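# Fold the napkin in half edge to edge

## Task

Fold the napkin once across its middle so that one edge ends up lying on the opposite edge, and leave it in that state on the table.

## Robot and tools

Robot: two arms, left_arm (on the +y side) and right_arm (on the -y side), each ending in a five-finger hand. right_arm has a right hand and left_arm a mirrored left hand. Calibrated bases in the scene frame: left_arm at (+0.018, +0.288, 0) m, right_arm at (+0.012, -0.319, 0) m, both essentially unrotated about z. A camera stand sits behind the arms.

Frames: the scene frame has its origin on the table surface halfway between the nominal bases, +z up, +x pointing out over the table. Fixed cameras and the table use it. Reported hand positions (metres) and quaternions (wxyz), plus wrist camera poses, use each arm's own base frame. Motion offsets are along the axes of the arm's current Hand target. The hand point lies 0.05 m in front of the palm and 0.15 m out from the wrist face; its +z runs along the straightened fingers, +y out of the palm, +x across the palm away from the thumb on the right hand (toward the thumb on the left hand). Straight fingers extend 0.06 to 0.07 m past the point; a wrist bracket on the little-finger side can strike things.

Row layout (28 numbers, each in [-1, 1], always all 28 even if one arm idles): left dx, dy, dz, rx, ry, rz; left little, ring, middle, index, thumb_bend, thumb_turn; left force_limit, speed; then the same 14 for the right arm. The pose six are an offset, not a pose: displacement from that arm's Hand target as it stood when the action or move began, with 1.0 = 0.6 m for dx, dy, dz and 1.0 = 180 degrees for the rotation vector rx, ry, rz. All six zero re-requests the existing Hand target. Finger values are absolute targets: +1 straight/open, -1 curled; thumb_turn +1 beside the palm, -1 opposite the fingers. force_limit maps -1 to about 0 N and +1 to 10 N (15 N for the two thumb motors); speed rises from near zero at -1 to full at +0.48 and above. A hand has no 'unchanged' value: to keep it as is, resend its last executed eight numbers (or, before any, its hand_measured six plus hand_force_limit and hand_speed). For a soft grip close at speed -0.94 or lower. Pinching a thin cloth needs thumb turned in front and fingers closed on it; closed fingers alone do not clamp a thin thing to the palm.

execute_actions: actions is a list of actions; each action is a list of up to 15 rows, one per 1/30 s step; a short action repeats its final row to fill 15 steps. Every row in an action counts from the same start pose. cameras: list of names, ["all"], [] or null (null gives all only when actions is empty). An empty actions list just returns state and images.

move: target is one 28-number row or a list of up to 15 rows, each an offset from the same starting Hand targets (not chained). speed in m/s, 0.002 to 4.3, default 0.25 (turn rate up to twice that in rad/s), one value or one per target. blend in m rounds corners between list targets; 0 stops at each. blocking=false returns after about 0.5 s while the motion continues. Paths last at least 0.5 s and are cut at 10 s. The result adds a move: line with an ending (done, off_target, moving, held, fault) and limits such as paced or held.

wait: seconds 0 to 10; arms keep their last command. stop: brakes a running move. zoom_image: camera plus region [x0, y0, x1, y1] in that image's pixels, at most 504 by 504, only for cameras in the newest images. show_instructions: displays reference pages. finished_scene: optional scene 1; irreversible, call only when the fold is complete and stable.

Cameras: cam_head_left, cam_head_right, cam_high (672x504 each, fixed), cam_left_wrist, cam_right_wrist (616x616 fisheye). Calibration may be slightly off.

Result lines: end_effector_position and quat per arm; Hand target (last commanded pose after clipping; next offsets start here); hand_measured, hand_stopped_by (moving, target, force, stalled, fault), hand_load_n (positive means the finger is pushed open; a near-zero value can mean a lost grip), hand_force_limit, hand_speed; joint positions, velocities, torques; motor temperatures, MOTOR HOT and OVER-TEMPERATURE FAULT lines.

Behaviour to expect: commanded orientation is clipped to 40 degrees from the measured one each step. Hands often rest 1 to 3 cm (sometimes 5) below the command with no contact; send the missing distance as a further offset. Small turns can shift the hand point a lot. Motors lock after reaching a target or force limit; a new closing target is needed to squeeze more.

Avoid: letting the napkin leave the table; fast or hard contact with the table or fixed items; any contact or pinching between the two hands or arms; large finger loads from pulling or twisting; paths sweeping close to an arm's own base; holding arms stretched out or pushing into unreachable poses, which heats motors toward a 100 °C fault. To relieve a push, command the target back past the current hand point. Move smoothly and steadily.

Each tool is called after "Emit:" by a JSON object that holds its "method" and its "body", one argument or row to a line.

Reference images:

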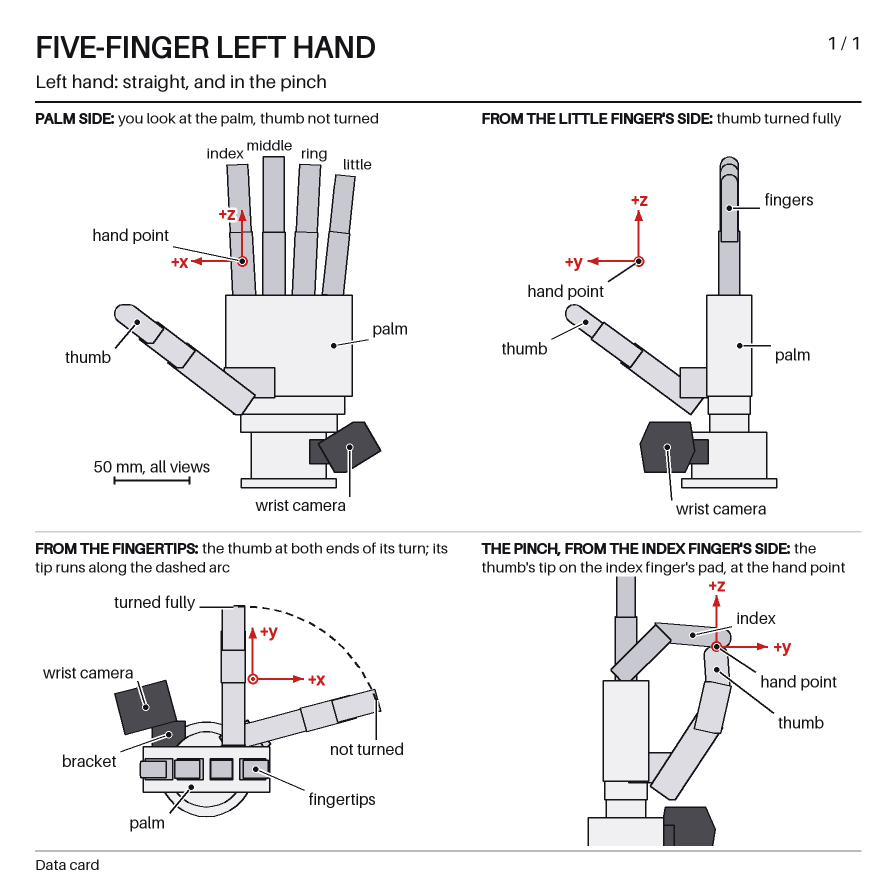

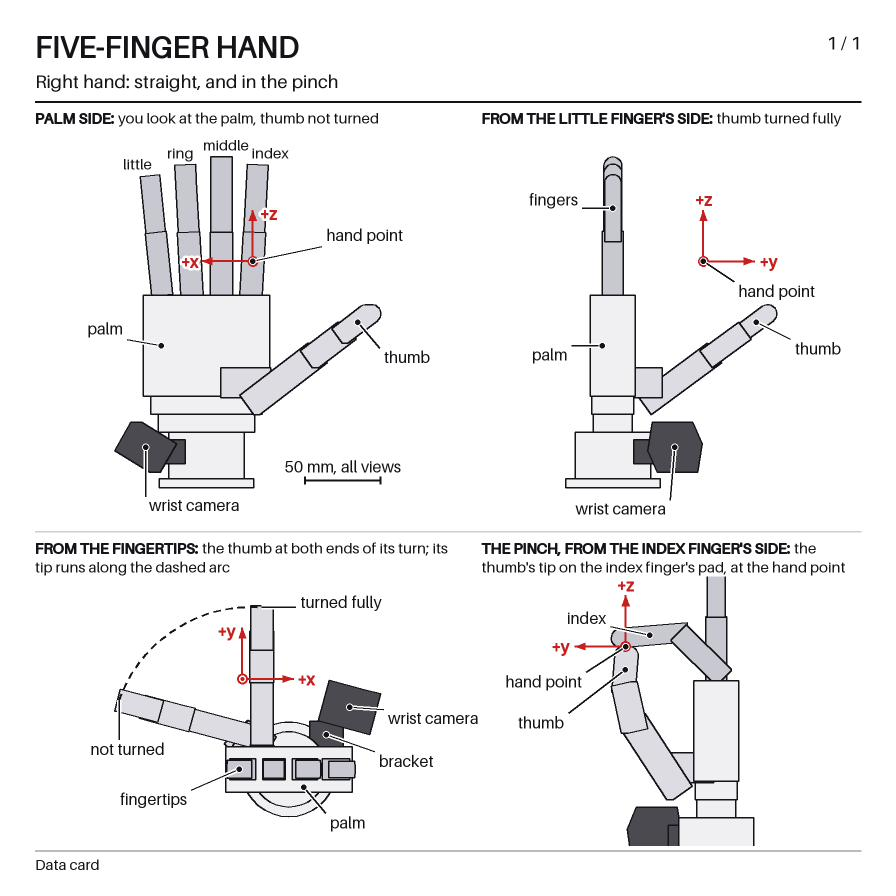

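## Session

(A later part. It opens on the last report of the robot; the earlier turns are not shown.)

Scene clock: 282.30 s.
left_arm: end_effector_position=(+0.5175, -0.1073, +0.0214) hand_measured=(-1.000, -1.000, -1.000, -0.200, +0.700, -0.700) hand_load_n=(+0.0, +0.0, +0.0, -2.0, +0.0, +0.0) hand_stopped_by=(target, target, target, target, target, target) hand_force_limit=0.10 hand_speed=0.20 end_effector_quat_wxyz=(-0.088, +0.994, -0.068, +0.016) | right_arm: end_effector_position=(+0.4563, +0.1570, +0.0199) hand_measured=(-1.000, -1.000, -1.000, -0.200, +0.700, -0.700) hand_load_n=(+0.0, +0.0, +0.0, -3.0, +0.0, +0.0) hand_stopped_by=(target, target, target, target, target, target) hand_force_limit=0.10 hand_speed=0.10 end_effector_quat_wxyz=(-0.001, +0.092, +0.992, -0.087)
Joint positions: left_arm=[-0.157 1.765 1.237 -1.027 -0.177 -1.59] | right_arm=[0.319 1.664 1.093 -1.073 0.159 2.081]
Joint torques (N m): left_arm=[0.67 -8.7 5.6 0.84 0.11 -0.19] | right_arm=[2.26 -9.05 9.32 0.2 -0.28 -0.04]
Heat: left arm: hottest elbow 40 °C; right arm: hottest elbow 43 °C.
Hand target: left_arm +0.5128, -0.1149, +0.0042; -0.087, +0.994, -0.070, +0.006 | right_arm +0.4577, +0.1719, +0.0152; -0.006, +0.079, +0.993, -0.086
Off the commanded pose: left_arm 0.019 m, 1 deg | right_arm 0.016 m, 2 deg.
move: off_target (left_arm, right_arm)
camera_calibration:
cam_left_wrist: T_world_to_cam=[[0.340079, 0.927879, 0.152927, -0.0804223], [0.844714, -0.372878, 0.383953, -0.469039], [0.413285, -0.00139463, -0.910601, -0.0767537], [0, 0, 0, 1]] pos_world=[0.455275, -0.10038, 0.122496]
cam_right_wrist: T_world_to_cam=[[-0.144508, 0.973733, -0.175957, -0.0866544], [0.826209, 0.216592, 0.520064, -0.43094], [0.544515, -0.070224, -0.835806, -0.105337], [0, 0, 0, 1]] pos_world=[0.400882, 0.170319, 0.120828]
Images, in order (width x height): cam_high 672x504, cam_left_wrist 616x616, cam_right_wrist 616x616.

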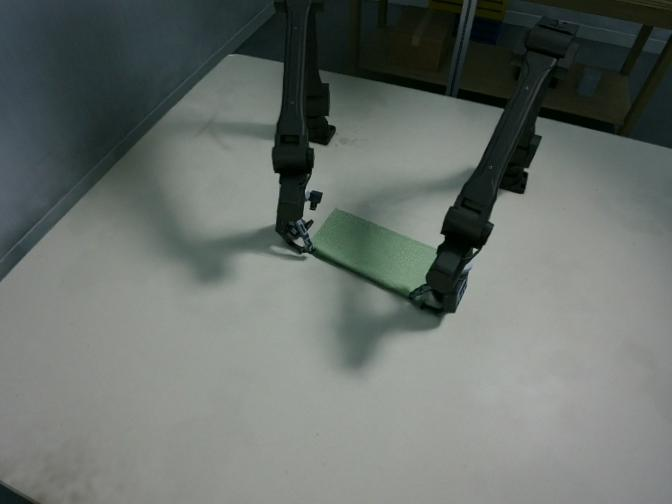

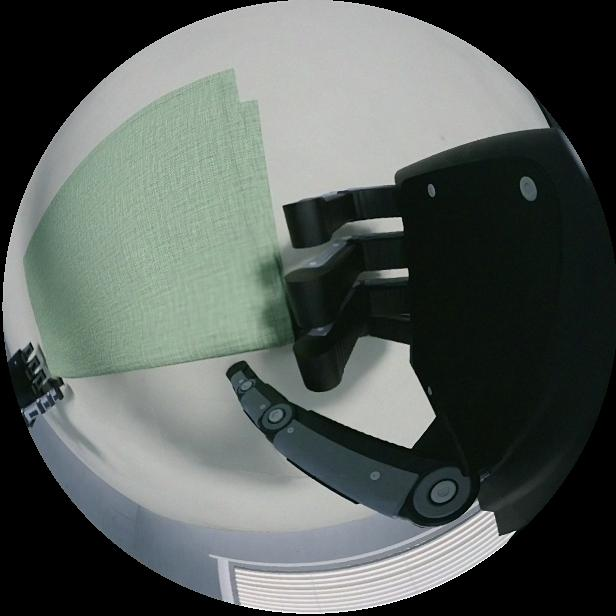

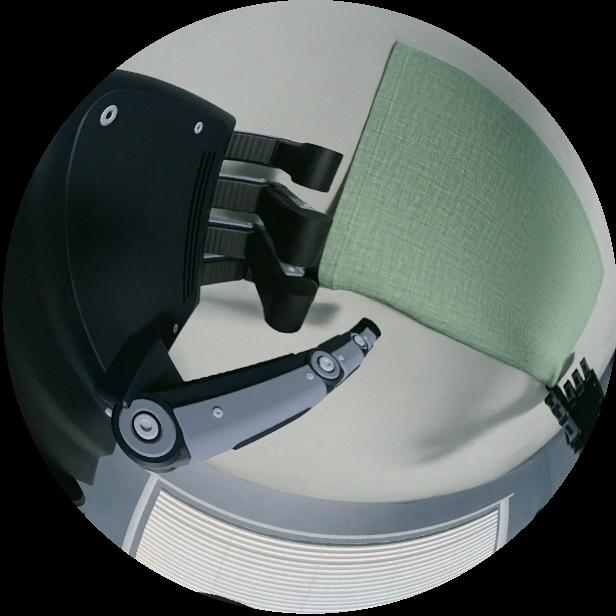

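Emit:
{"method": "move", "body": {
  "target": [0,0.0167,-0.003,0,0,0,-1,-1,-1,-0.2,0.7,-0.7,0.1,0.2,0,0.0167,-0.003,0,0,0,-1,-1,-1,-0.2,0.7,-0.7,0.1,0.1],
  "speed": 0.04,
  "cameras": ["cam_left_wrist","cam_right_wrist","cam_high"]
}}

Emit:
{"method": "zoom_image", "body": {
  "camera": "cam_right_wrist",
  "region": [240, 200, 380, 340]
}}

Emit:
{"method": "zoom_image", "body": {
  "camera": "cam_left_wrist",
  "region": [220, 250, 380, 410]
}}

Emit:
{"method": "zoom_image", "body": {
  "camera": "cam_high",
  "region": [270, 190, 480, 320]
}}

Scene clock: 283.43 s.
left_arm: end_effector_position=(+0.5167, -0.1172, +0.0214) hand_measured=(-1.000, -1.000, -1.000, -0.200, +0.700, -0.700) hand_load_n=(+0.0, +0.0, +0.0, -2.0, -0.5, +0.0) hand_stopped_by=(target, target, target, target, target, target) hand_force_limit=0.10 hand_speed=0.20 end_effector_quat_wxyz=(-0.088, +0.994, -0.067, +0.018) | right_arm: end_effector_position=(+0.4554, +0.1629, +0.0194) hand_measured=(-1.000, -1.000, -1.000, -0.200, +0.700, -0.700) hand_load_n=(+0.0, +0.0, +0.0, -4.0, +0.0, +0.0) hand_stopped_by=(target, target, target, target, target, target) hand_force_limit=0.10 hand_speed=0.10 end_effector_quat_wxyz=(-0.001, +0.089, +0.992, -0.089)
Joint positions: left_arm=[-0.178 1.765 1.237 -1.027 -0.179 -1.613] | right_arm=[0.334 1.669 1.098 -1.077 0.161 2.09]
Joint torques (N m): left_arm=[0.67 -8.94 5.82 0.65 0.13 -0.17] | right_arm=[2.67 -8.06 10.07 0.13 -0.5 -0.04]
Heat: left arm: hottest elbow 40 °C; right arm: hottest elbow 43 °C.
Hand target: left_arm +0.5114, -0.1250, +0.0042; -0.087, +0.994, -0.070, +0.006 | right_arm +0.4592, +0.1819, +0.0150; -0.007, +0.079, +0.993, -0.086
Off the commanded pose: left_arm 0.020 m, 1 deg | right_arm 0.020 m, 1 deg.
joint sent to its limit (right arm) — joint 6 (wrist roll), upper limit. The joint targets still meet the commanded pose.
move: off_target (left_arm, right_arm)
camera_calibration:
cam_left_wrist: T_world_to_cam=[[0.337358, 0.928637, 0.154348, -0.0694447], [0.844123, -0.37099, 0.387069, -0.471569], [0.416708, -0.000292102, -0.90904, -0.0781647], [0, 0, 0, 1]] pos_world=[0.454062, -0.110481, 0.122194]
cam_right_wrist: T_world_to_cam=[[-0.149615, 0.972421, -0.178922, -0.0900547], [0.826008, 0.222386, 0.517933, -0.432061], [0.543439, -0.0703011, -0.8365, -0.104288], [0, 0, 0, 1]] pos_world=[0.400087, 0.176324, 0.120429]
Images, in order (width x height): cam_high 672x504, cam_left_wrist 616x616, cam_right_wrist 616x616.

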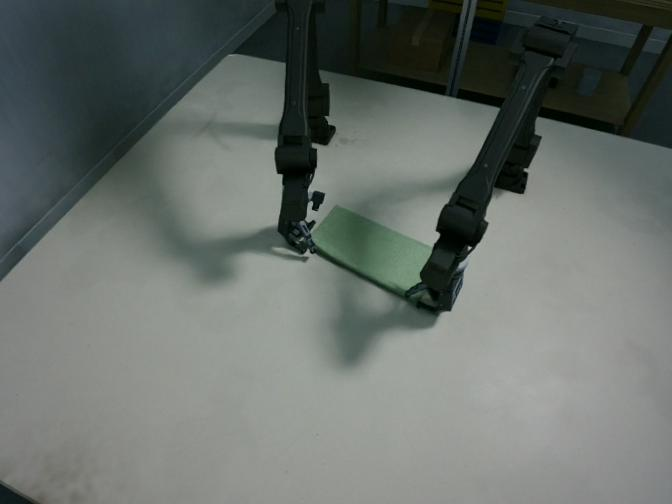

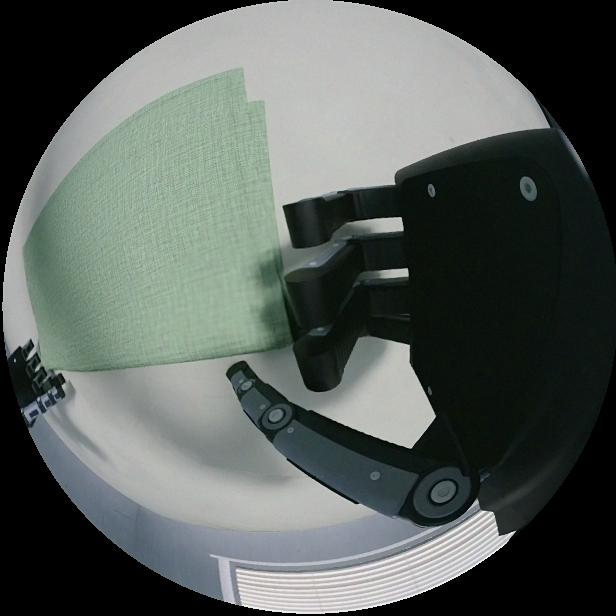

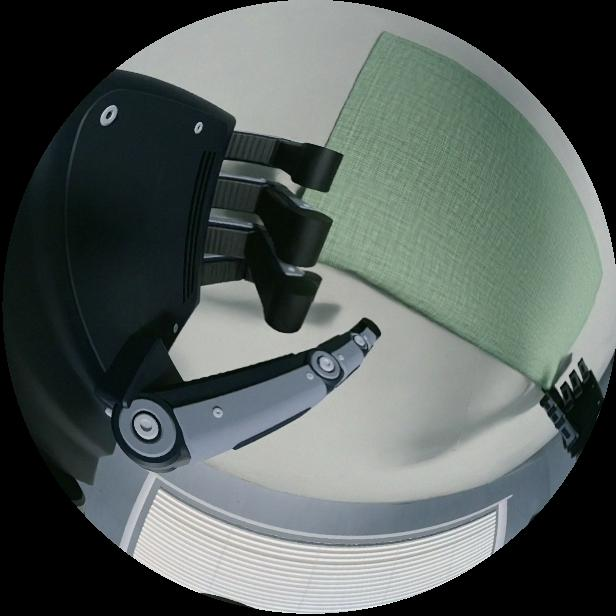

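Scaled by 3.600 from the camera's 616x616 image, which has a finer 880x880 frame.

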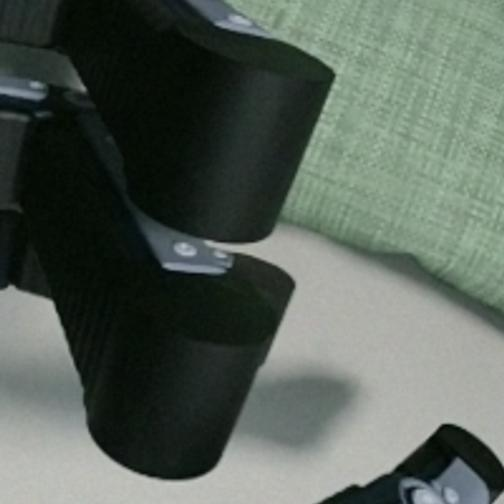

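Scaled by 3.150 from the camera's 616x616 image, which has a finer 880x880 frame.

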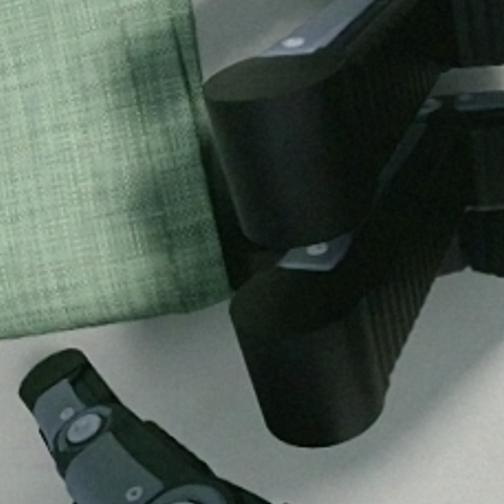

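Scaled by 2.400 from the camera's 672x504 image, which has a finer 960x720 frame.

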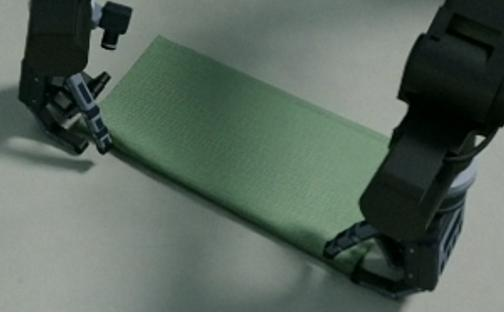

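Emit:
{"method": "execute_actions", "body": {
  "actions": [],
  "cameras": ["cam_head_left","cam_head_right","cam_left_wrist"]
}}

Emit:
{"method": "zoom_image", "body": {
  "camera": "cam_head_right",
  "region": [205, 140, 385, 245]
}}

Emit:
{"method": "zoom_image", "body": {
  "camera": "cam_left_wrist",
  "region": [270, 260, 320, 350]
}}

Scene clock: 283.93 s.
left_arm: end_effector_position=(+0.5167, -0.1172, +0.0214) hand_measured=(-1.000, -1.000, -1.000, -0.200, +0.700, -0.700) hand_load_n=(+0.0, +0.0, +0.0, -2.5, +0.0, +0.0) hand_stopped_by=(target, target, target, target, target, target) hand_force_limit=0.10 hand_speed=0.20 end_effector_quat_wxyz=(-0.088, +0.994, -0.067, +0.018) | right_arm: end_effector_position=(+0.4554, +0.1629, +0.0194) hand_measured=(-1.000, -1.000, -1.000, -0.200, +0.700, -0.700) hand_load_n=(+0.0, +0.0, +0.0, -4.0, +0.0, +0.0) hand_stopped_by=(target, target, target, target, target, target) hand_force_limit=0.10 hand_speed=0.10 end_effector_quat_wxyz=(-0.001, +0.089, +0.992, -0.089)
Joint positions: left_arm=[-0.178 1.765 1.237 -1.027 -0.179 -1.613] | right_arm=[0.334 1.669 1.098 -1.077 0.161 2.09]
Joint velocities: within noise
Joint torques (N m): left_arm=[0.79 -8.64 5.79 0.66 0.12 -0.17] | right_arm=[2.43 -8.35 10.22 0.21 -0.48 -0.06]
Motor temperatures (°C): left_arm=[37 37 40 30 32 35] | right_arm=[38 33 43 33 33 30]
Heat: left arm: hottest elbow 40 °C; right arm: hottest elbow 43 °C.
Hand target: left_arm +0.5114, -0.1250, +0.0042; -0.087, +0.994, -0.070, +0.006 | right_arm +0.4592, +0.1819, +0.0150; -0.007, +0.079, +0.993, -0.086
Off the commanded pose: left_arm 0.020 m, 1 deg | right_arm 0.020 m, 1 deg.
camera_calibration:
cam_left_wrist: T_world_to_cam=[[0.337358, 0.928637, 0.154348, -0.0694447], [0.844123, -0.37099, 0.387069, -0.471569], [0.416708, -0.000292102, -0.90904, -0.0781647], [0, 0, 0, 1]] pos_world=[0.454062, -0.110481, 0.122194]
Images, in order (width x height): cam_head_left 672x504, cam_head_right 672x504, cam_left_wrist 616x616.

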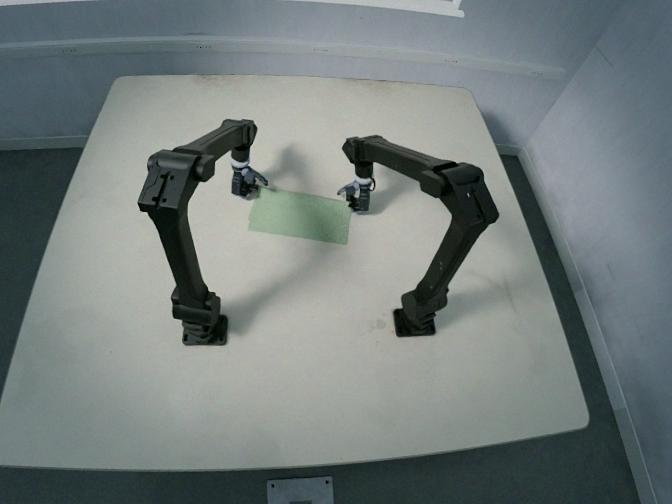

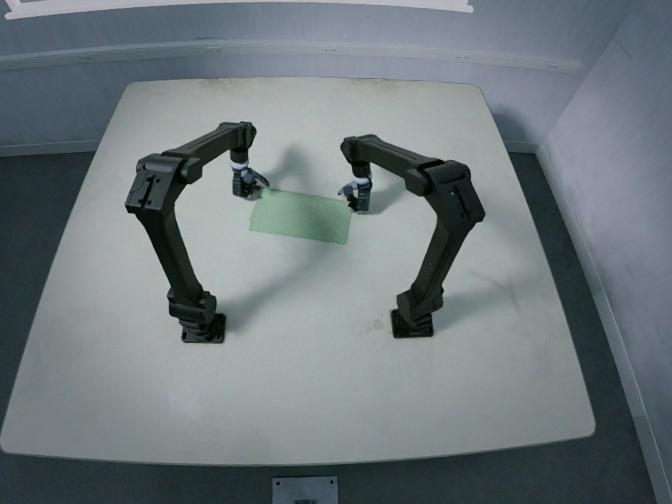

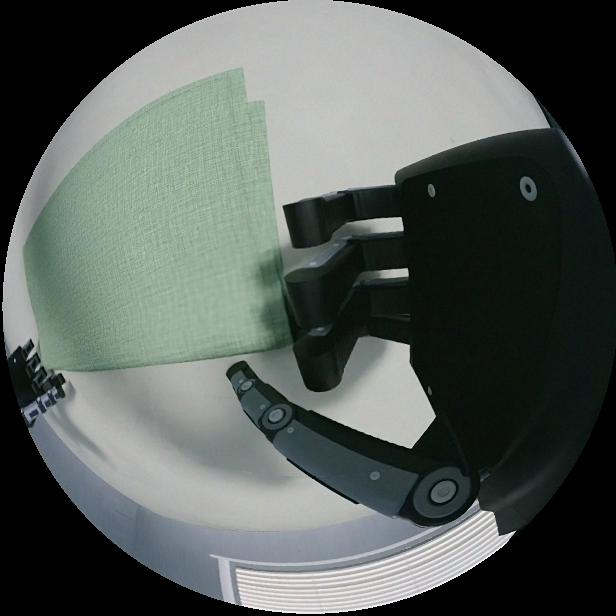

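Scaled by 2.800 from the camera's 672x504 image, which has a finer 960x720 frame.

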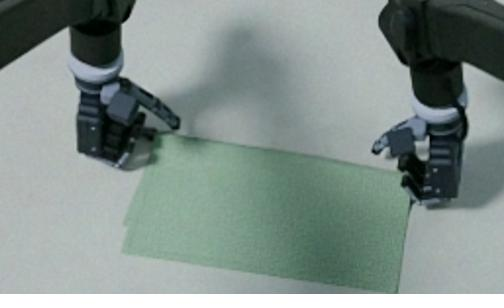

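Scaled by 5.600 from the camera's 616x616 image, which has a finer 880x880 frame.

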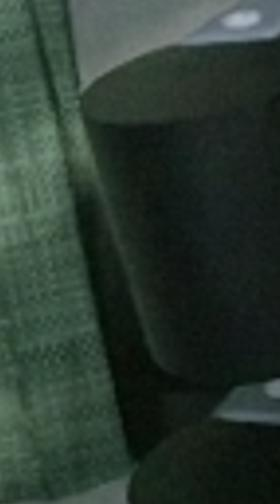

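Emit:
{"method": "move", "body": {
  "target": [
    [0,-0.0667,0.0118,0,0,0,-1,-1,-1,-0.2,0.7,-0.7,0.1,0.2,0,-0.0667,0.0118,0,0,0,-1,-1,-1,-0.2,0.7,-0.7,0.1,0.1],
    [0,-0.0867,-0.102,0,0,0,-1,-1,-1,-0.2,0.7,-0.7,0.1,0.2,0,-0.0867,-0.102,0,0,0,-1,-1,-1,-0.2,0.7,-0.7,0.1,0.1]
  ],
  "speed": 0.1,
  "blend": [0.015,0],
  "cameras": ["cam_head_right","cam_high"]
}}

Emit:
{"method": "zoom_image", "body": {
  "camera": "cam_head_right",
  "region": [235, 170, 375, 250]
}}

Emit:
{"method": "zoom_image", "body": {
  "camera": "cam_high",
  "region": [280, 195, 460, 315]
}}

Scene clock: 287.00 s.
left_arm: end_effector_position=(+0.5012, -0.0871, +0.0551) hand_measured=(-1.000, -1.000, -1.000, -0.200, +0.700, -0.700) hand_load_n=(+0.0, +0.5, +0.0, +0.0, +0.0, +0.0) hand_stopped_by=(target, target, target, target, target, target) hand_force_limit=0.10 hand_speed=0.20 end_effector_quat_wxyz=(-0.087, +0.994, -0.069, -0.011) | right_arm: end_effector_position=(+0.4311, +0.1398, +0.0603) hand_measured=(-1.000, -1.000, -1.000, -0.200, +0.700, -0.700) hand_load_n=(+0.0, +0.0, +0.0, +0.0, +0.0, +0.0) hand_stopped_by=(target, target, target, target, target, target) hand_force_limit=0.10 hand_speed=0.10 end_effector_quat_wxyz=(-0.031, +0.076, +0.992, -0.095)
Joint positions: left_arm=[-0.119 1.711 1.266 -1.157 -0.172 -1.555] | right_arm=[0.292 1.579 1.113 -1.233 0.155 2.026]
Joint torques (N m): left_arm=[2.55 -10.64 9.59 -0.32 -0.09 0.08] | right_arm=[-0.85 -11.11 12.05 0.01 0.22 -0.14]
Heat: left arm: hottest elbow 40 °C; right arm: hottest elbow 42 °C.
Hand target: left_arm +0.5171, -0.0848, +0.0736; -0.087, +0.994, -0.070, +0.006 | right_arm +0.4528, +0.1416, +0.0844; -0.006, +0.079, +0.993, -0.086
Off the commanded pose: left_arm 0.024 m, 2 deg | right_arm 0.032 m, 3 deg.
move: off_target (left_arm, right_arm)
Images, in order (width x height): cam_head_right 672x504, cam_high 672x504.

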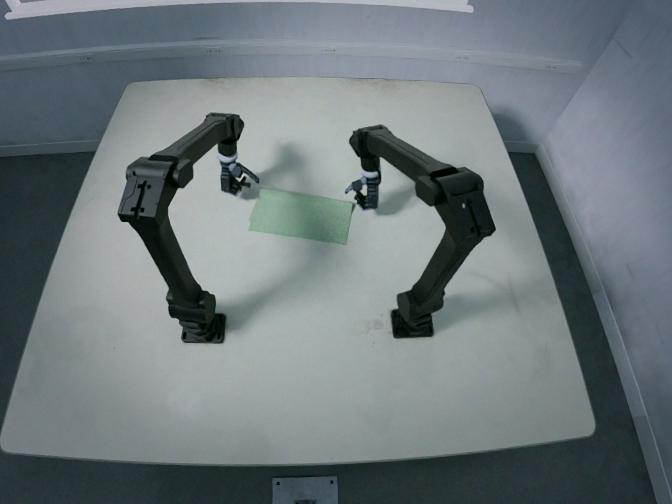

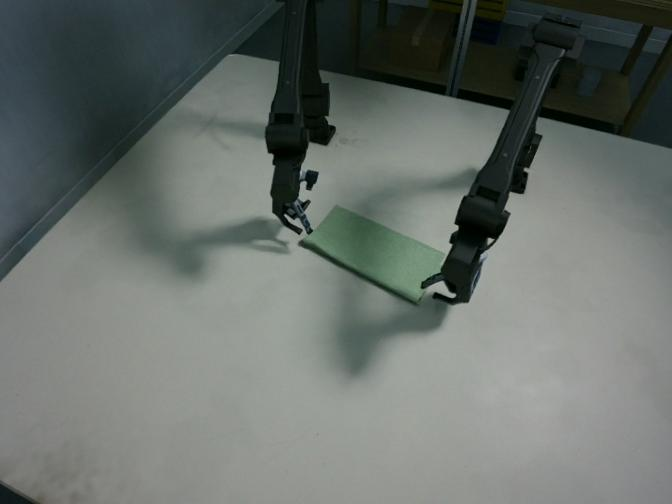

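Scaled by 3.600 from the camera's 672x504 image, which has a finer 960x720 frame.

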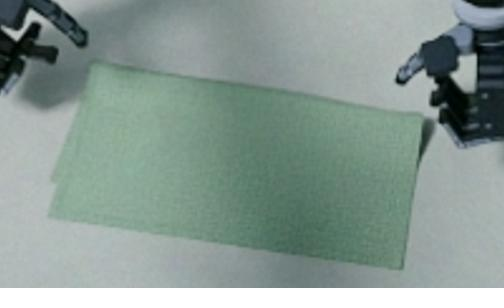

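Scaled by 2.800 from the camera's 672x504 image, which has a finer 960x720 frame.

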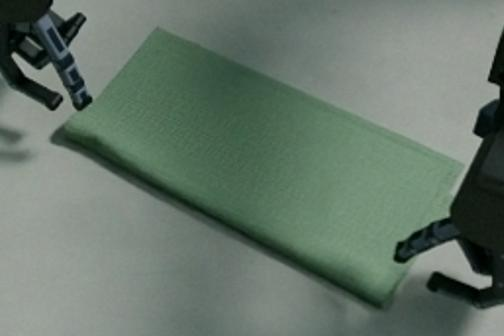

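Emit:
{"method": "move", "body": {
  "target": [-0.269,0.0733,-0.0129,0,0,0,-1,-1,-1,-0.2,0.7,-0.7,0.1,0.2,0,0,0,0,0,0,-1,-1,-1,-0.2,0.7,-0.7,0.1,0.1],
  "speed": 0.2
}}

Emit:
{"method": "move", "body": {
  "target": [0,0,0,0,0,0,-1,-1,-1,-0.2,0.7,-0.7,0.1,0.2,0.0295,0.4607,-0.1247,0,-0.0835,-0.473,-1,-1,-1,-0.2,0.7,-0.7,0.1,0.1],
  "speed": 0.2,
  "cameras": ["cam_head_right","cam_high"]
}}

Emit:
{"method": "zoom_image", "body": {
  "camera": "cam_head_right",
  "region": [205, 140, 385, 245]
}}

Scene clock: 290.30 s.
left_arm: end_effector_position=(+0.3521, -0.1045, +0.0724) hand_measured=(-1.000, -1.000, -1.000, -0.200, +0.700, -0.700) hand_load_n=(+0.0, +0.0, +0.5, +0.0, +0.0, +0.0) hand_stopped_by=(target, target, target, target, target, target) hand_force_limit=0.10 hand_speed=0.20 end_effector_quat_wxyz=(-0.087, +0.994, -0.073, +0.002) | right_arm: end_effector_position=(+0.4311, +0.1398, +0.0603) hand_measured=(-1.000, -1.000, -1.000, -0.200, +0.700, -0.700) hand_load_n=(+0.0, +0.0, +0.0, +0.0, +0.0, +0.0) hand_stopped_by=(target, target, target, target, target, target) hand_force_limit=0.10 hand_speed=0.10 end_effector_quat_wxyz=(-0.031, +0.076, +0.992, -0.095)
Joint positions: left_arm=[-0.223 1.319 0.869 -1.143 -0.172 -1.65] | right_arm=[0.292 1.579 1.113 -1.233 0.155 2.026]
Joint torques (N m): left_arm=[1.44 -5.54 6.31 0.21 -0.04 -0.17] | right_arm=[-1.08 -11.52 12.23 0.02 0.18 -0.13]
Heat: left arm: hottest elbow 39 °C; right arm: hottest elbow 42 °C.
Hand target: left_arm +0.3509, -0.1065, +0.0736; -0.087, +0.994, -0.070, +0.006 | right_arm +0.4528, +0.1416, +0.0844; -0.006, +0.079, +0.993, -0.086
Off the commanded pose: left_arm 0.003 m, 1 deg | right_arm 0.032 m, 3 deg.
move: off_target (right_arm)

Scene clock: 294.93 s.
left_arm: end_effector_position=(+0.3522, -0.1045, +0.0724) hand_measured=(-1.000, -1.000, -1.000, -0.200, +0.700, -0.700) hand_load_n=(+0.0, +0.0, +0.0, +0.0, +0.0, +0.0) hand_stopped_by=(target, target, target, target, target, target) hand_force_limit=0.10 hand_speed=0.20 end_effector_quat_wxyz=(-0.087, +0.994, -0.072, +0.002) | right_arm: end_effector_position=(+0.4706, +0.4104, +0.0943) hand_measured=(-1.000, -1.000, -1.000, -0.200, +0.700, -0.700) hand_load_n=(+0.0, +0.0, +0.0, +0.0, +0.0, +0.0) hand_stopped_by=(target, target, target, target, target, target) hand_force_limit=0.10 hand_speed=0.10 end_effector_quat_wxyz=(+0.036, -0.617, +0.783, -0.069)
Joint positions: left_arm=[-0.223 1.319 0.869 -1.143 -0.172 -1.65] | right_arm=[0.655 2.004 1.804 -1.296 0.136 0.887]
Joint torques (N m): left_arm=[1.2 -5.6 6.31 0.25 -0.06 -0.19] | right_arm=[1.14 -16.03 13.82 0.49 0 -0.08]
Heat: left arm: hottest elbow 39 °C; right arm: hottest elbow 43 °C.
Hand target: left_arm +0.3509, -0.1064, +0.0736; -0.087, +0.994, -0.070, +0.006 | right_arm +0.4805, +0.4260, +0.1104; +0.055, -0.622, +0.778, -0.068
Off the commanded pose: left_arm 0.003 m, 1 deg | right_arm 0.025 m, 2 deg.
move: off_target (right_arm)
Images, in order (width x height): cam_head_right 672x504, cam_high 672x504.

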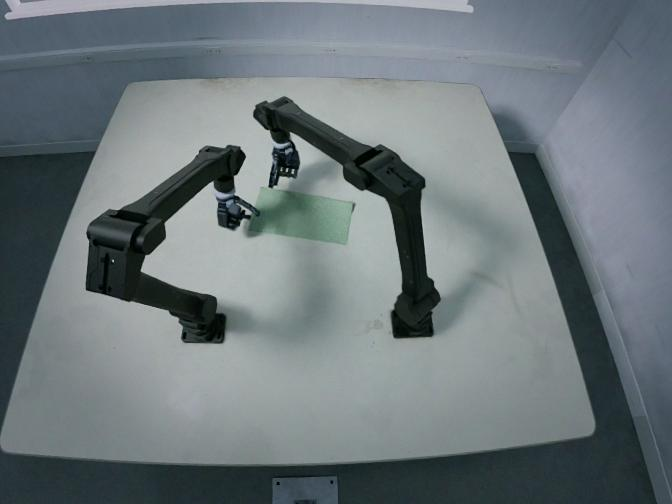

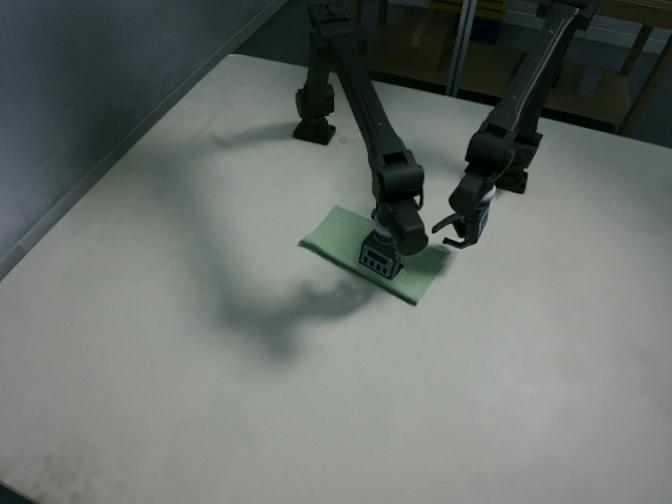

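Scaled by 2.800 from the camera's 672x504 image, which has a finer 960x720 frame.

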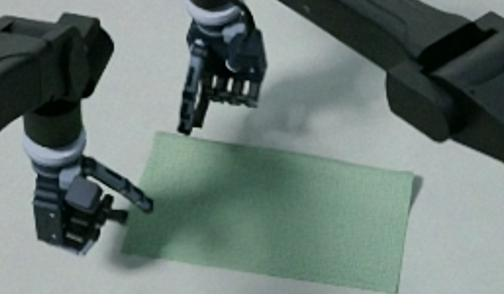

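Emit:
{"method": "move", "body": {
  "target": [0,0.0112,0.0633,0,0,0,-1,-1,-1,-0.2,0.7,-0.7,0.1,0.2,-0.0083,0.0188,0.1067,0.044,0,0,-1,-1,-1,-0.2,0.7,-0.7,0.1,0.1],
  "speed": 0.1,
  "cameras": ["cam_head_right","cam_left_wrist","cam_right_wrist"]
}}

Emit:
{"method": "zoom_image", "body": {
  "camera": "cam_head_right",
  "region": [205, 140, 385, 245]
}}

Scene clock: 296.70 s.
left_arm: end_effector_position=(+0.3501, -0.1042, +0.0398) hand_measured=(-1.000, -1.000, -1.000, -0.200, +0.700, -0.700) hand_load_n=(+0.0, +0.0, +0.0, +0.0, +0.0, +0.0) hand_stopped_by=(target, target, target, target, target, target) hand_force_limit=0.10 hand_speed=0.20 end_effector_quat_wxyz=(-0.086, +0.994, -0.072, +0.006) | right_arm: end_effector_position=(+0.4850, +0.4261, +0.0508) hand_measured=(-1.000, -1.000, -1.000, -0.200, +0.700, -0.700) hand_load_n=(+0.0, +0.0, +0.0, +0.0, +0.0, +0.0) hand_stopped_by=(target, target, target, target, target, target) hand_force_limit=0.10 hand_speed=0.10 end_effector_quat_wxyz=(+0.097, -0.616, +0.772, -0.121)
Joint positions: left_arm=[-0.224 1.356 0.806 -1.036 -0.172 -1.65] | right_arm=[0.695 2.004 1.687 -1.06 0.246 0.895]
Joint torques (N m): left_arm=[1.44 -4.37 6 0.66 -0.06 -0.21] | right_arm=[0.85 -16.5 8.18 1.36 0.3 0]
Heat: left arm: hottest elbow 39 °C; right arm: hottest elbow 42 °C.
Hand target: left_arm +0.3509, -0.1066, +0.0350; -0.087, +0.994, -0.070, +0.006 | right_arm +0.4817, +0.4310, +0.0455; +0.098, -0.617, +0.771, -0.121
Off the commanded pose: left_arm 0.005 m, 0 deg | right_arm 0.008 m, 0 deg.
move: done
camera_calibration:
cam_left_wrist: T_world_to_cam=[[0.349775, 0.925666, 0.144222, -0.0324049], [0.85014, -0.378302, 0.366265, -0.335327], [0.393598, -0.00550169, -0.919266, 0.015898], [0, 0, 0, 1]] pos_world=[0.290151, -0.0967711, 0.142106]
cam_right_wrist: T_world_to_cam=[[-0.947868, -0.114931, -0.297217, 0.520588], [-0.246453, 0.855654, 0.455102, -0.277793], [0.20201, 0.504626, -0.839372, -0.154965], [0, 0, 0, 1]] pos_world=[0.456289, 0.375726, 0.151078]
Images, in order (width x height): cam_head_right 672x504, cam_left_wrist 616x616, cam_right_wrist 616x616.

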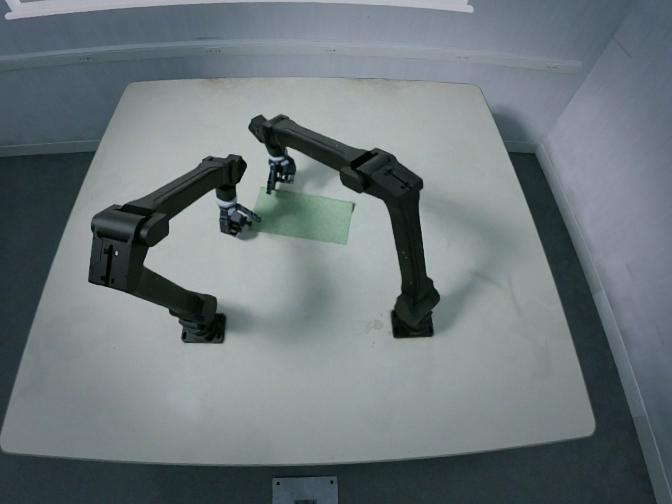

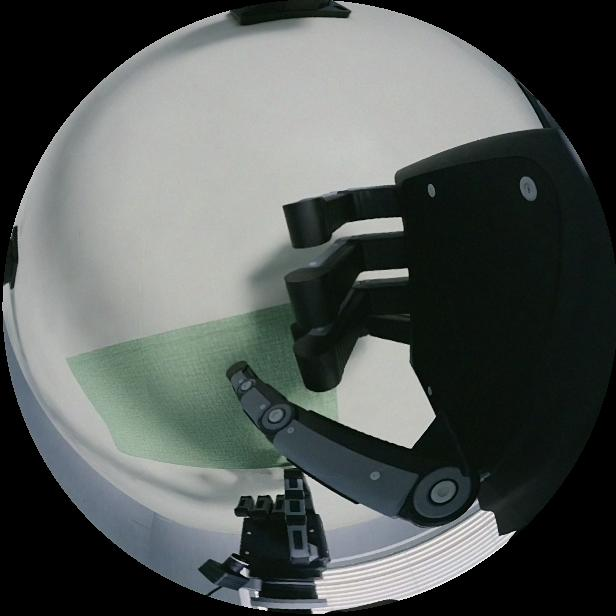

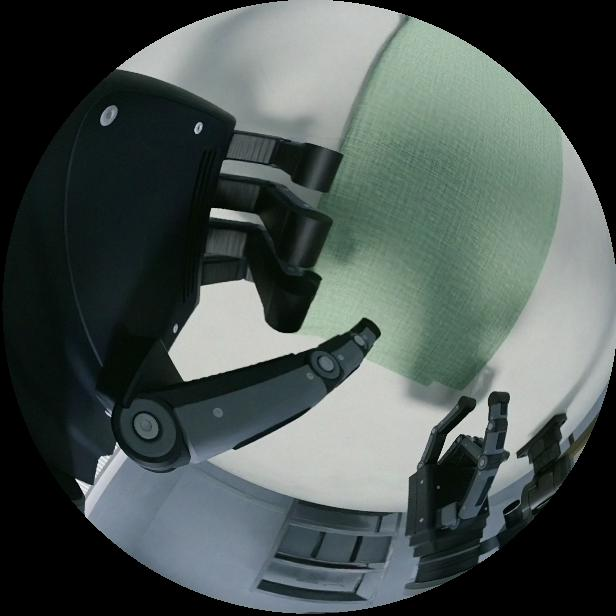

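Scaled by 2.800 from the camera's 672x504 image, which has a finer 960x720 frame.

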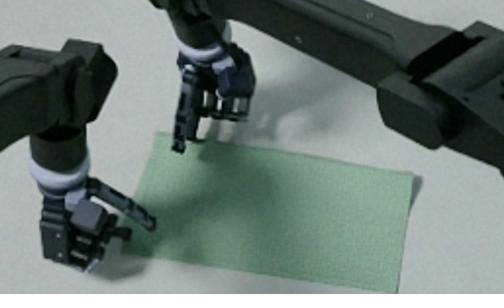

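Emit:
{"method": "move", "body": {
  "target": [-0.0067,0,0,0,0,0,-1,-1,-1,-0.2,0.7,-0.7,0.1,0.2,0,0.0193,0.0595,0,0,0,-1,-1,-1,-0.2,0.7,-0.7,0.1,0.1],
  "speed": 0.05
}}

Emit:
{"method": "move", "body": {
  "target": [0,0.009,0.0508,0,0,0,-1,-1,-1,-0.2,0.7,-0.7,0.1,0.2,0,0,0,0,0,0,-1,-1,-1,-0.2,0.7,-0.7,0.1,0.1],
  "speed": 0.05,
  "cameras": ["cam_head_right","cam_high"]
}}

Emit:
{"method": "zoom_image", "body": {
  "camera": "cam_head_right",
  "region": [205, 140, 385, 245]
}}

Scene clock: 298.60 s.
left_arm: end_effector_position=(+0.3460, -0.1035, +0.0367) hand_measured=(-1.000, -1.000, -1.000, -0.200, +0.700, -0.700) hand_load_n=(+0.0, +0.0, +0.0, +0.5, +0.0, +0.0) hand_stopped_by=(target, target, target, target, target, target) hand_force_limit=0.10 hand_speed=0.20 end_effector_quat_wxyz=(-0.087, +0.994, -0.073, +0.001) | right_arm: end_effector_position=(+0.4874, +0.4279, +0.0253) hand_measured=(-1.000, -1.000, -1.000, -0.200, +0.700, -0.700) hand_load_n=(+0.0, +0.0, +0.0, -4.5, +0.0, +0.0) hand_stopped_by=(target, target, target, target, target, target) hand_force_limit=0.10 hand_speed=0.10 end_effector_quat_wxyz=(+0.104, -0.615, +0.772, -0.121)
Joint positions: left_arm=[-0.225 1.356 0.797 -1.036 -0.172 -1.652] | right_arm=[0.695 2.025 1.648 -0.986 0.246 0.895]
Joint torques (N m): left_arm=[1.32 -5.19 5.87 0.69 -0.05 -0.19] | right_arm=[1.2 -14.97 7.34 1.78 0.27 0.03]
Heat: left arm: hottest elbow 39 °C; right arm: hottest elbow 42 °C.
Hand target: left_arm +0.3469, -0.1060, +0.0350; -0.087, +0.994, -0.070, +0.006 | right_arm +0.4817, +0.4311, +0.0080; +0.098, -0.617, +0.771, -0.121
Off the commanded pose: left_arm 0.003 m, 1 deg | right_arm 0.019 m, 1 deg.
move: off_target (right_arm)

Scene clock: 299.70 s.
left_arm: end_effector_position=(+0.3489, -0.1041, +0.0172) hand_measured=(-1.000, -1.000, -1.000, -0.200, +0.700, -0.700) hand_load_n=(+0.0, +0.0, +0.5, -7.0, +0.0, +0.0) hand_stopped_by=(target, target, target, target, target, target) hand_force_limit=0.10 hand_speed=0.20 end_effector_quat_wxyz=(-0.086, +0.994, -0.072, +0.011) | right_arm: end_effector_position=(+0.4874, +0.4279, +0.0253) hand_measured=(-1.000, -1.000, -1.000, -0.200, +0.700, -0.700) hand_load_n=(+0.0, +0.0, +0.0, -4.5, -0.5, +0.0) hand_stopped_by=(target, target, target, target, target, target) hand_force_limit=0.10 hand_speed=0.10 end_effector_quat_wxyz=(+0.104, -0.615, +0.772, -0.121)
Joint positions: left_arm=[-0.225 1.386 0.763 -0.953 -0.172 -1.652] | right_arm=[0.695 2.025 1.648 -0.986 0.246 0.895]
Joint torques (N m): left_arm=[1.26 -3.19 5.01 1.25 -0.03 -0.19] | right_arm=[1.2 -15.56 7.39 1.78 0.25 0.05]
Heat: left arm: hottest elbow 39 °C; right arm: hottest elbow 42 °C.
Hand target: left_arm +0.3469, -0.1059, +0.0040; -0.087, +0.994, -0.070, +0.006 | right_arm +0.4817, +0.4311, +0.0080; +0.098, -0.617, +0.771, -0.121
Off the commanded pose: left_arm 0.013 m, 1 deg | right_arm 0.018 m, 1 deg.
move: off_target (left_arm, right_arm)
Images, in order (width x height): cam_head_right 672x504, cam_high 672x504.

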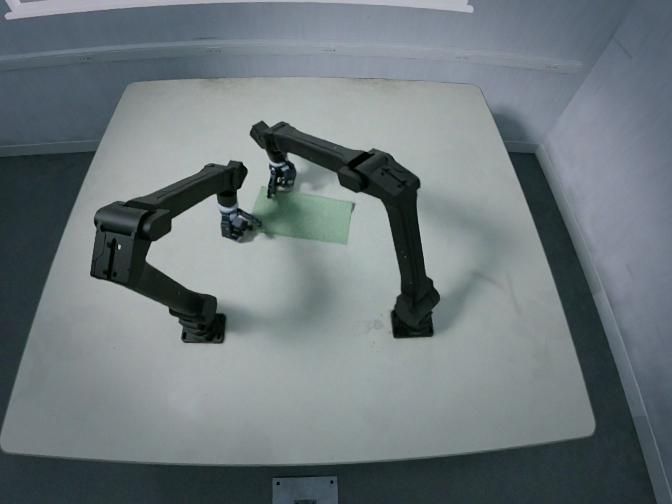

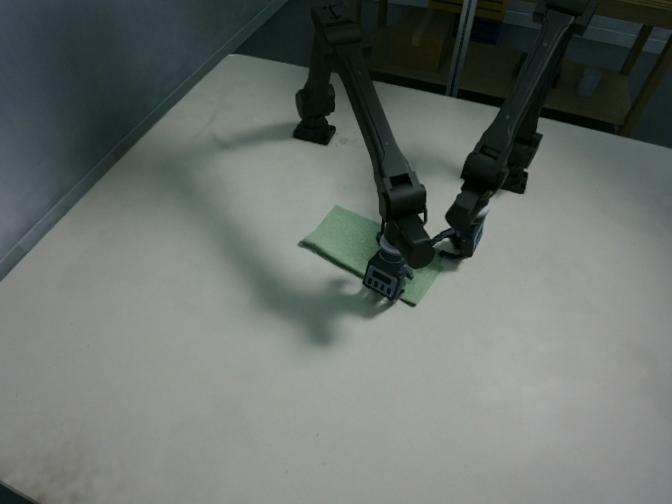

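Scaled by 2.800 from the camera's 672x504 image, which has a finer 960x720 frame.

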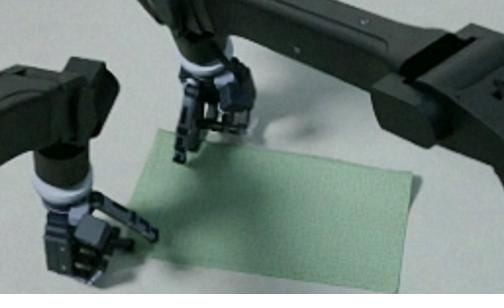

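Emit:
{"method": "move", "body": {
  "target": [0.036,-0.0055,-0.0033,0,0,0,-1,-1,-1,-0.2,0.7,-0.7,0.1,0.2,0,0,0,0,0,0,-1,-1,-1,-0.2,0.7,-0.7,0.1,0.1],
  "speed": 0.04,
  "cameras": ["cam_head_right","cam_high","cam_left_wrist"]
}}

Emit:
{"method": "zoom_image", "body": {
  "camera": "cam_head_right",
  "region": [205, 140, 385, 245]
}}

Emit:
{"method": "zoom_image", "body": {
  "camera": "cam_high",
  "region": [280, 195, 460, 315]
}}

Scene clock: 308.83 s.
left_arm: end_effector_position=(+0.3567, -0.1066, +0.0162) hand_measured=(-1.000, -1.000, -1.000, -0.202, +0.700, -0.700) hand_load_n=(+0.0, +0.0, +0.0, -15.0, -0.5, +0.0) hand_stopped_by=(target, target, target, target, target, target) hand_force_limit=0.10 hand_speed=0.20 end_effector_quat_wxyz=(-0.085, +0.993, -0.076, +0.009) | right_arm: end_effector_position=(+0.4874, +0.4279, +0.0253) hand_measured=(-1.000, -1.000, -1.000, -0.200, +0.700, -0.700) hand_load_n=(+0.5, +0.0, +0.0, -4.5, +0.0, +0.0) hand_stopped_by=(target, target, target, target, target, target) hand_force_limit=0.10 hand_speed=0.10 end_effector_quat_wxyz=(+0.104, -0.615, +0.772, -0.121)
Joint positions: left_arm=[-0.225 1.412 0.786 -0.953 -0.171 -1.643] | right_arm=[0.695 2.025 1.648 -0.986 0.246 0.895]
Joint torques (N m): left_arm=[2.32 -2.02 7.41 1.01 -0.11 -0.14] | right_arm=[0.21 -15.15 7.34 1.76 0.28 0.02]
Heat: left arm: hottest elbow 39 °C; right arm: hottest elbow 41 °C.
Hand target: left_arm +0.3687, -0.1061, +0.0066; -0.087, +0.994, -0.070, +0.006 | right_arm +0.4817, +0.4311, +0.0080; +0.098, -0.617, +0.771, -0.121
Off the commanded pose: left_arm 0.015 m, 1 deg | right_arm 0.018 m, 1 deg.
move: off_target (left_arm, right_arm)
camera_calibration:
cam_left_wrist: T_world_to_cam=[[0.356215, 0.923314, 0.143536, -0.0316591], [0.845129, -0.383882, 0.37201, -0.332046], [0.398583, -0.0112091, -0.917064, -0.0108656], [0, 0, 0, 1]] pos_world=[0.29623, -0.0983573, 0.118104]
Images, in order (width x height): cam_head_right 672x504, cam_high 672x504, cam_left_wrist 616x616.

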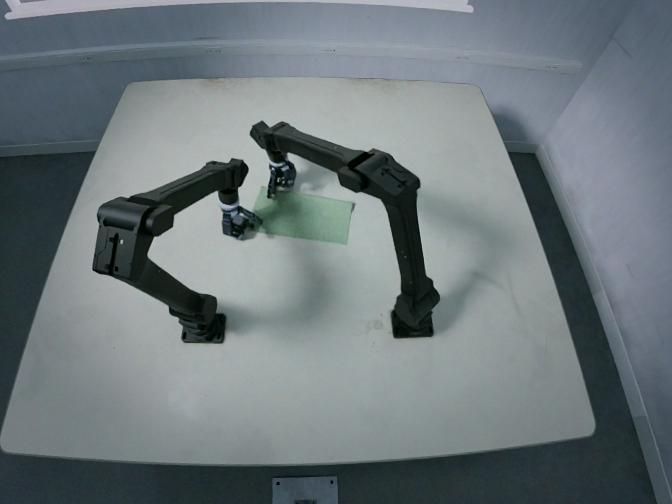

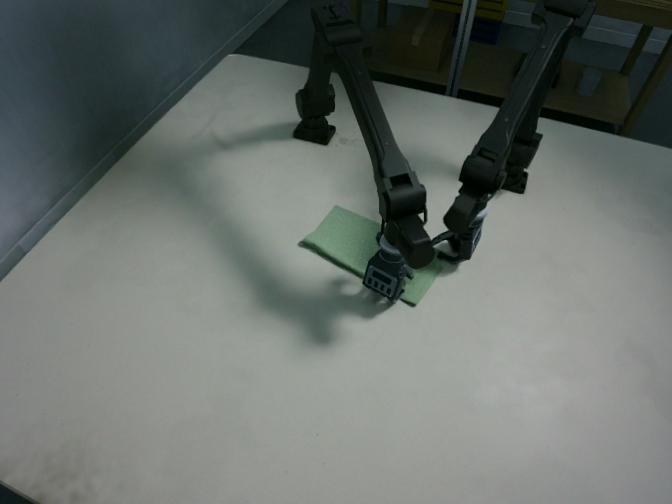

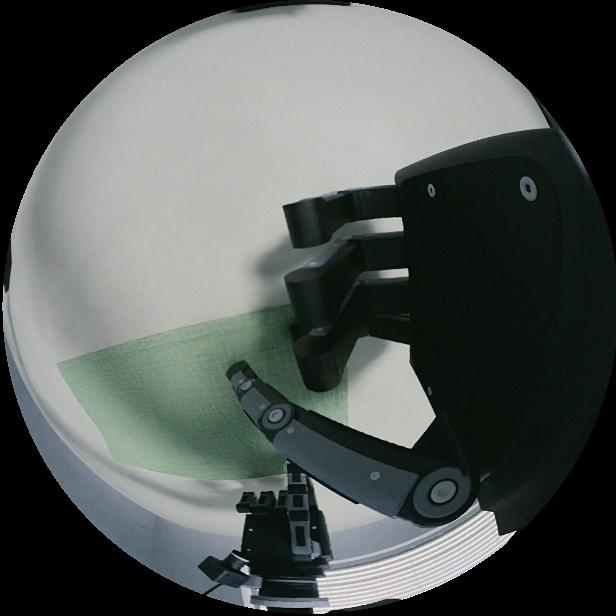

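Scaled by 2.800 from the camera's 672x504 image, which has a finer 960x720 frame.

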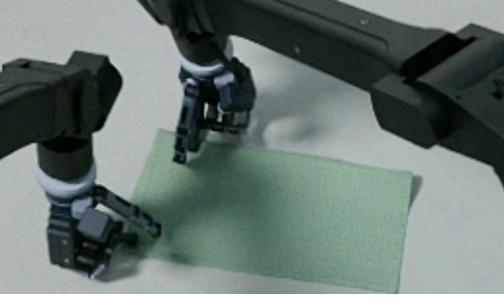

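Scaled by 2.800 from the camera's 672x504 image, which has a finer 960x720 frame.

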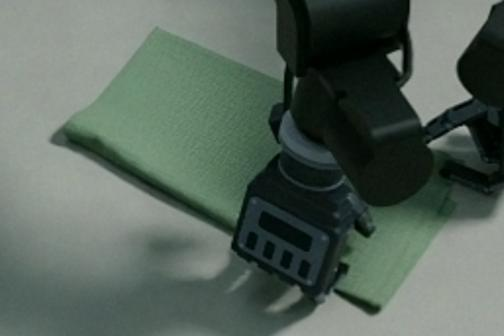

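Emit:
{"method": "zoom_image", "body": {
  "camera": "cam_left_wrist",
  "region": [200, 280, 400, 460]
}}

Scaled by 2.520 from the camera's 616x616 image, which has a finer 880x880 frame.

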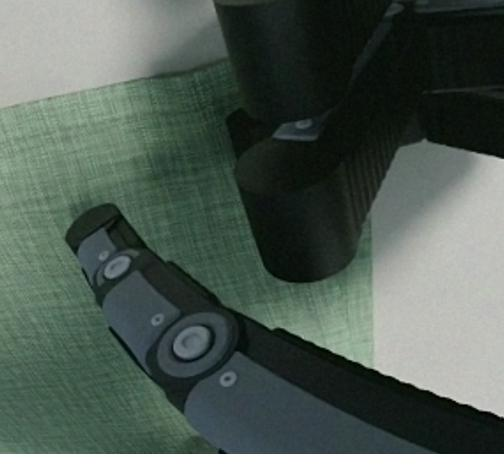

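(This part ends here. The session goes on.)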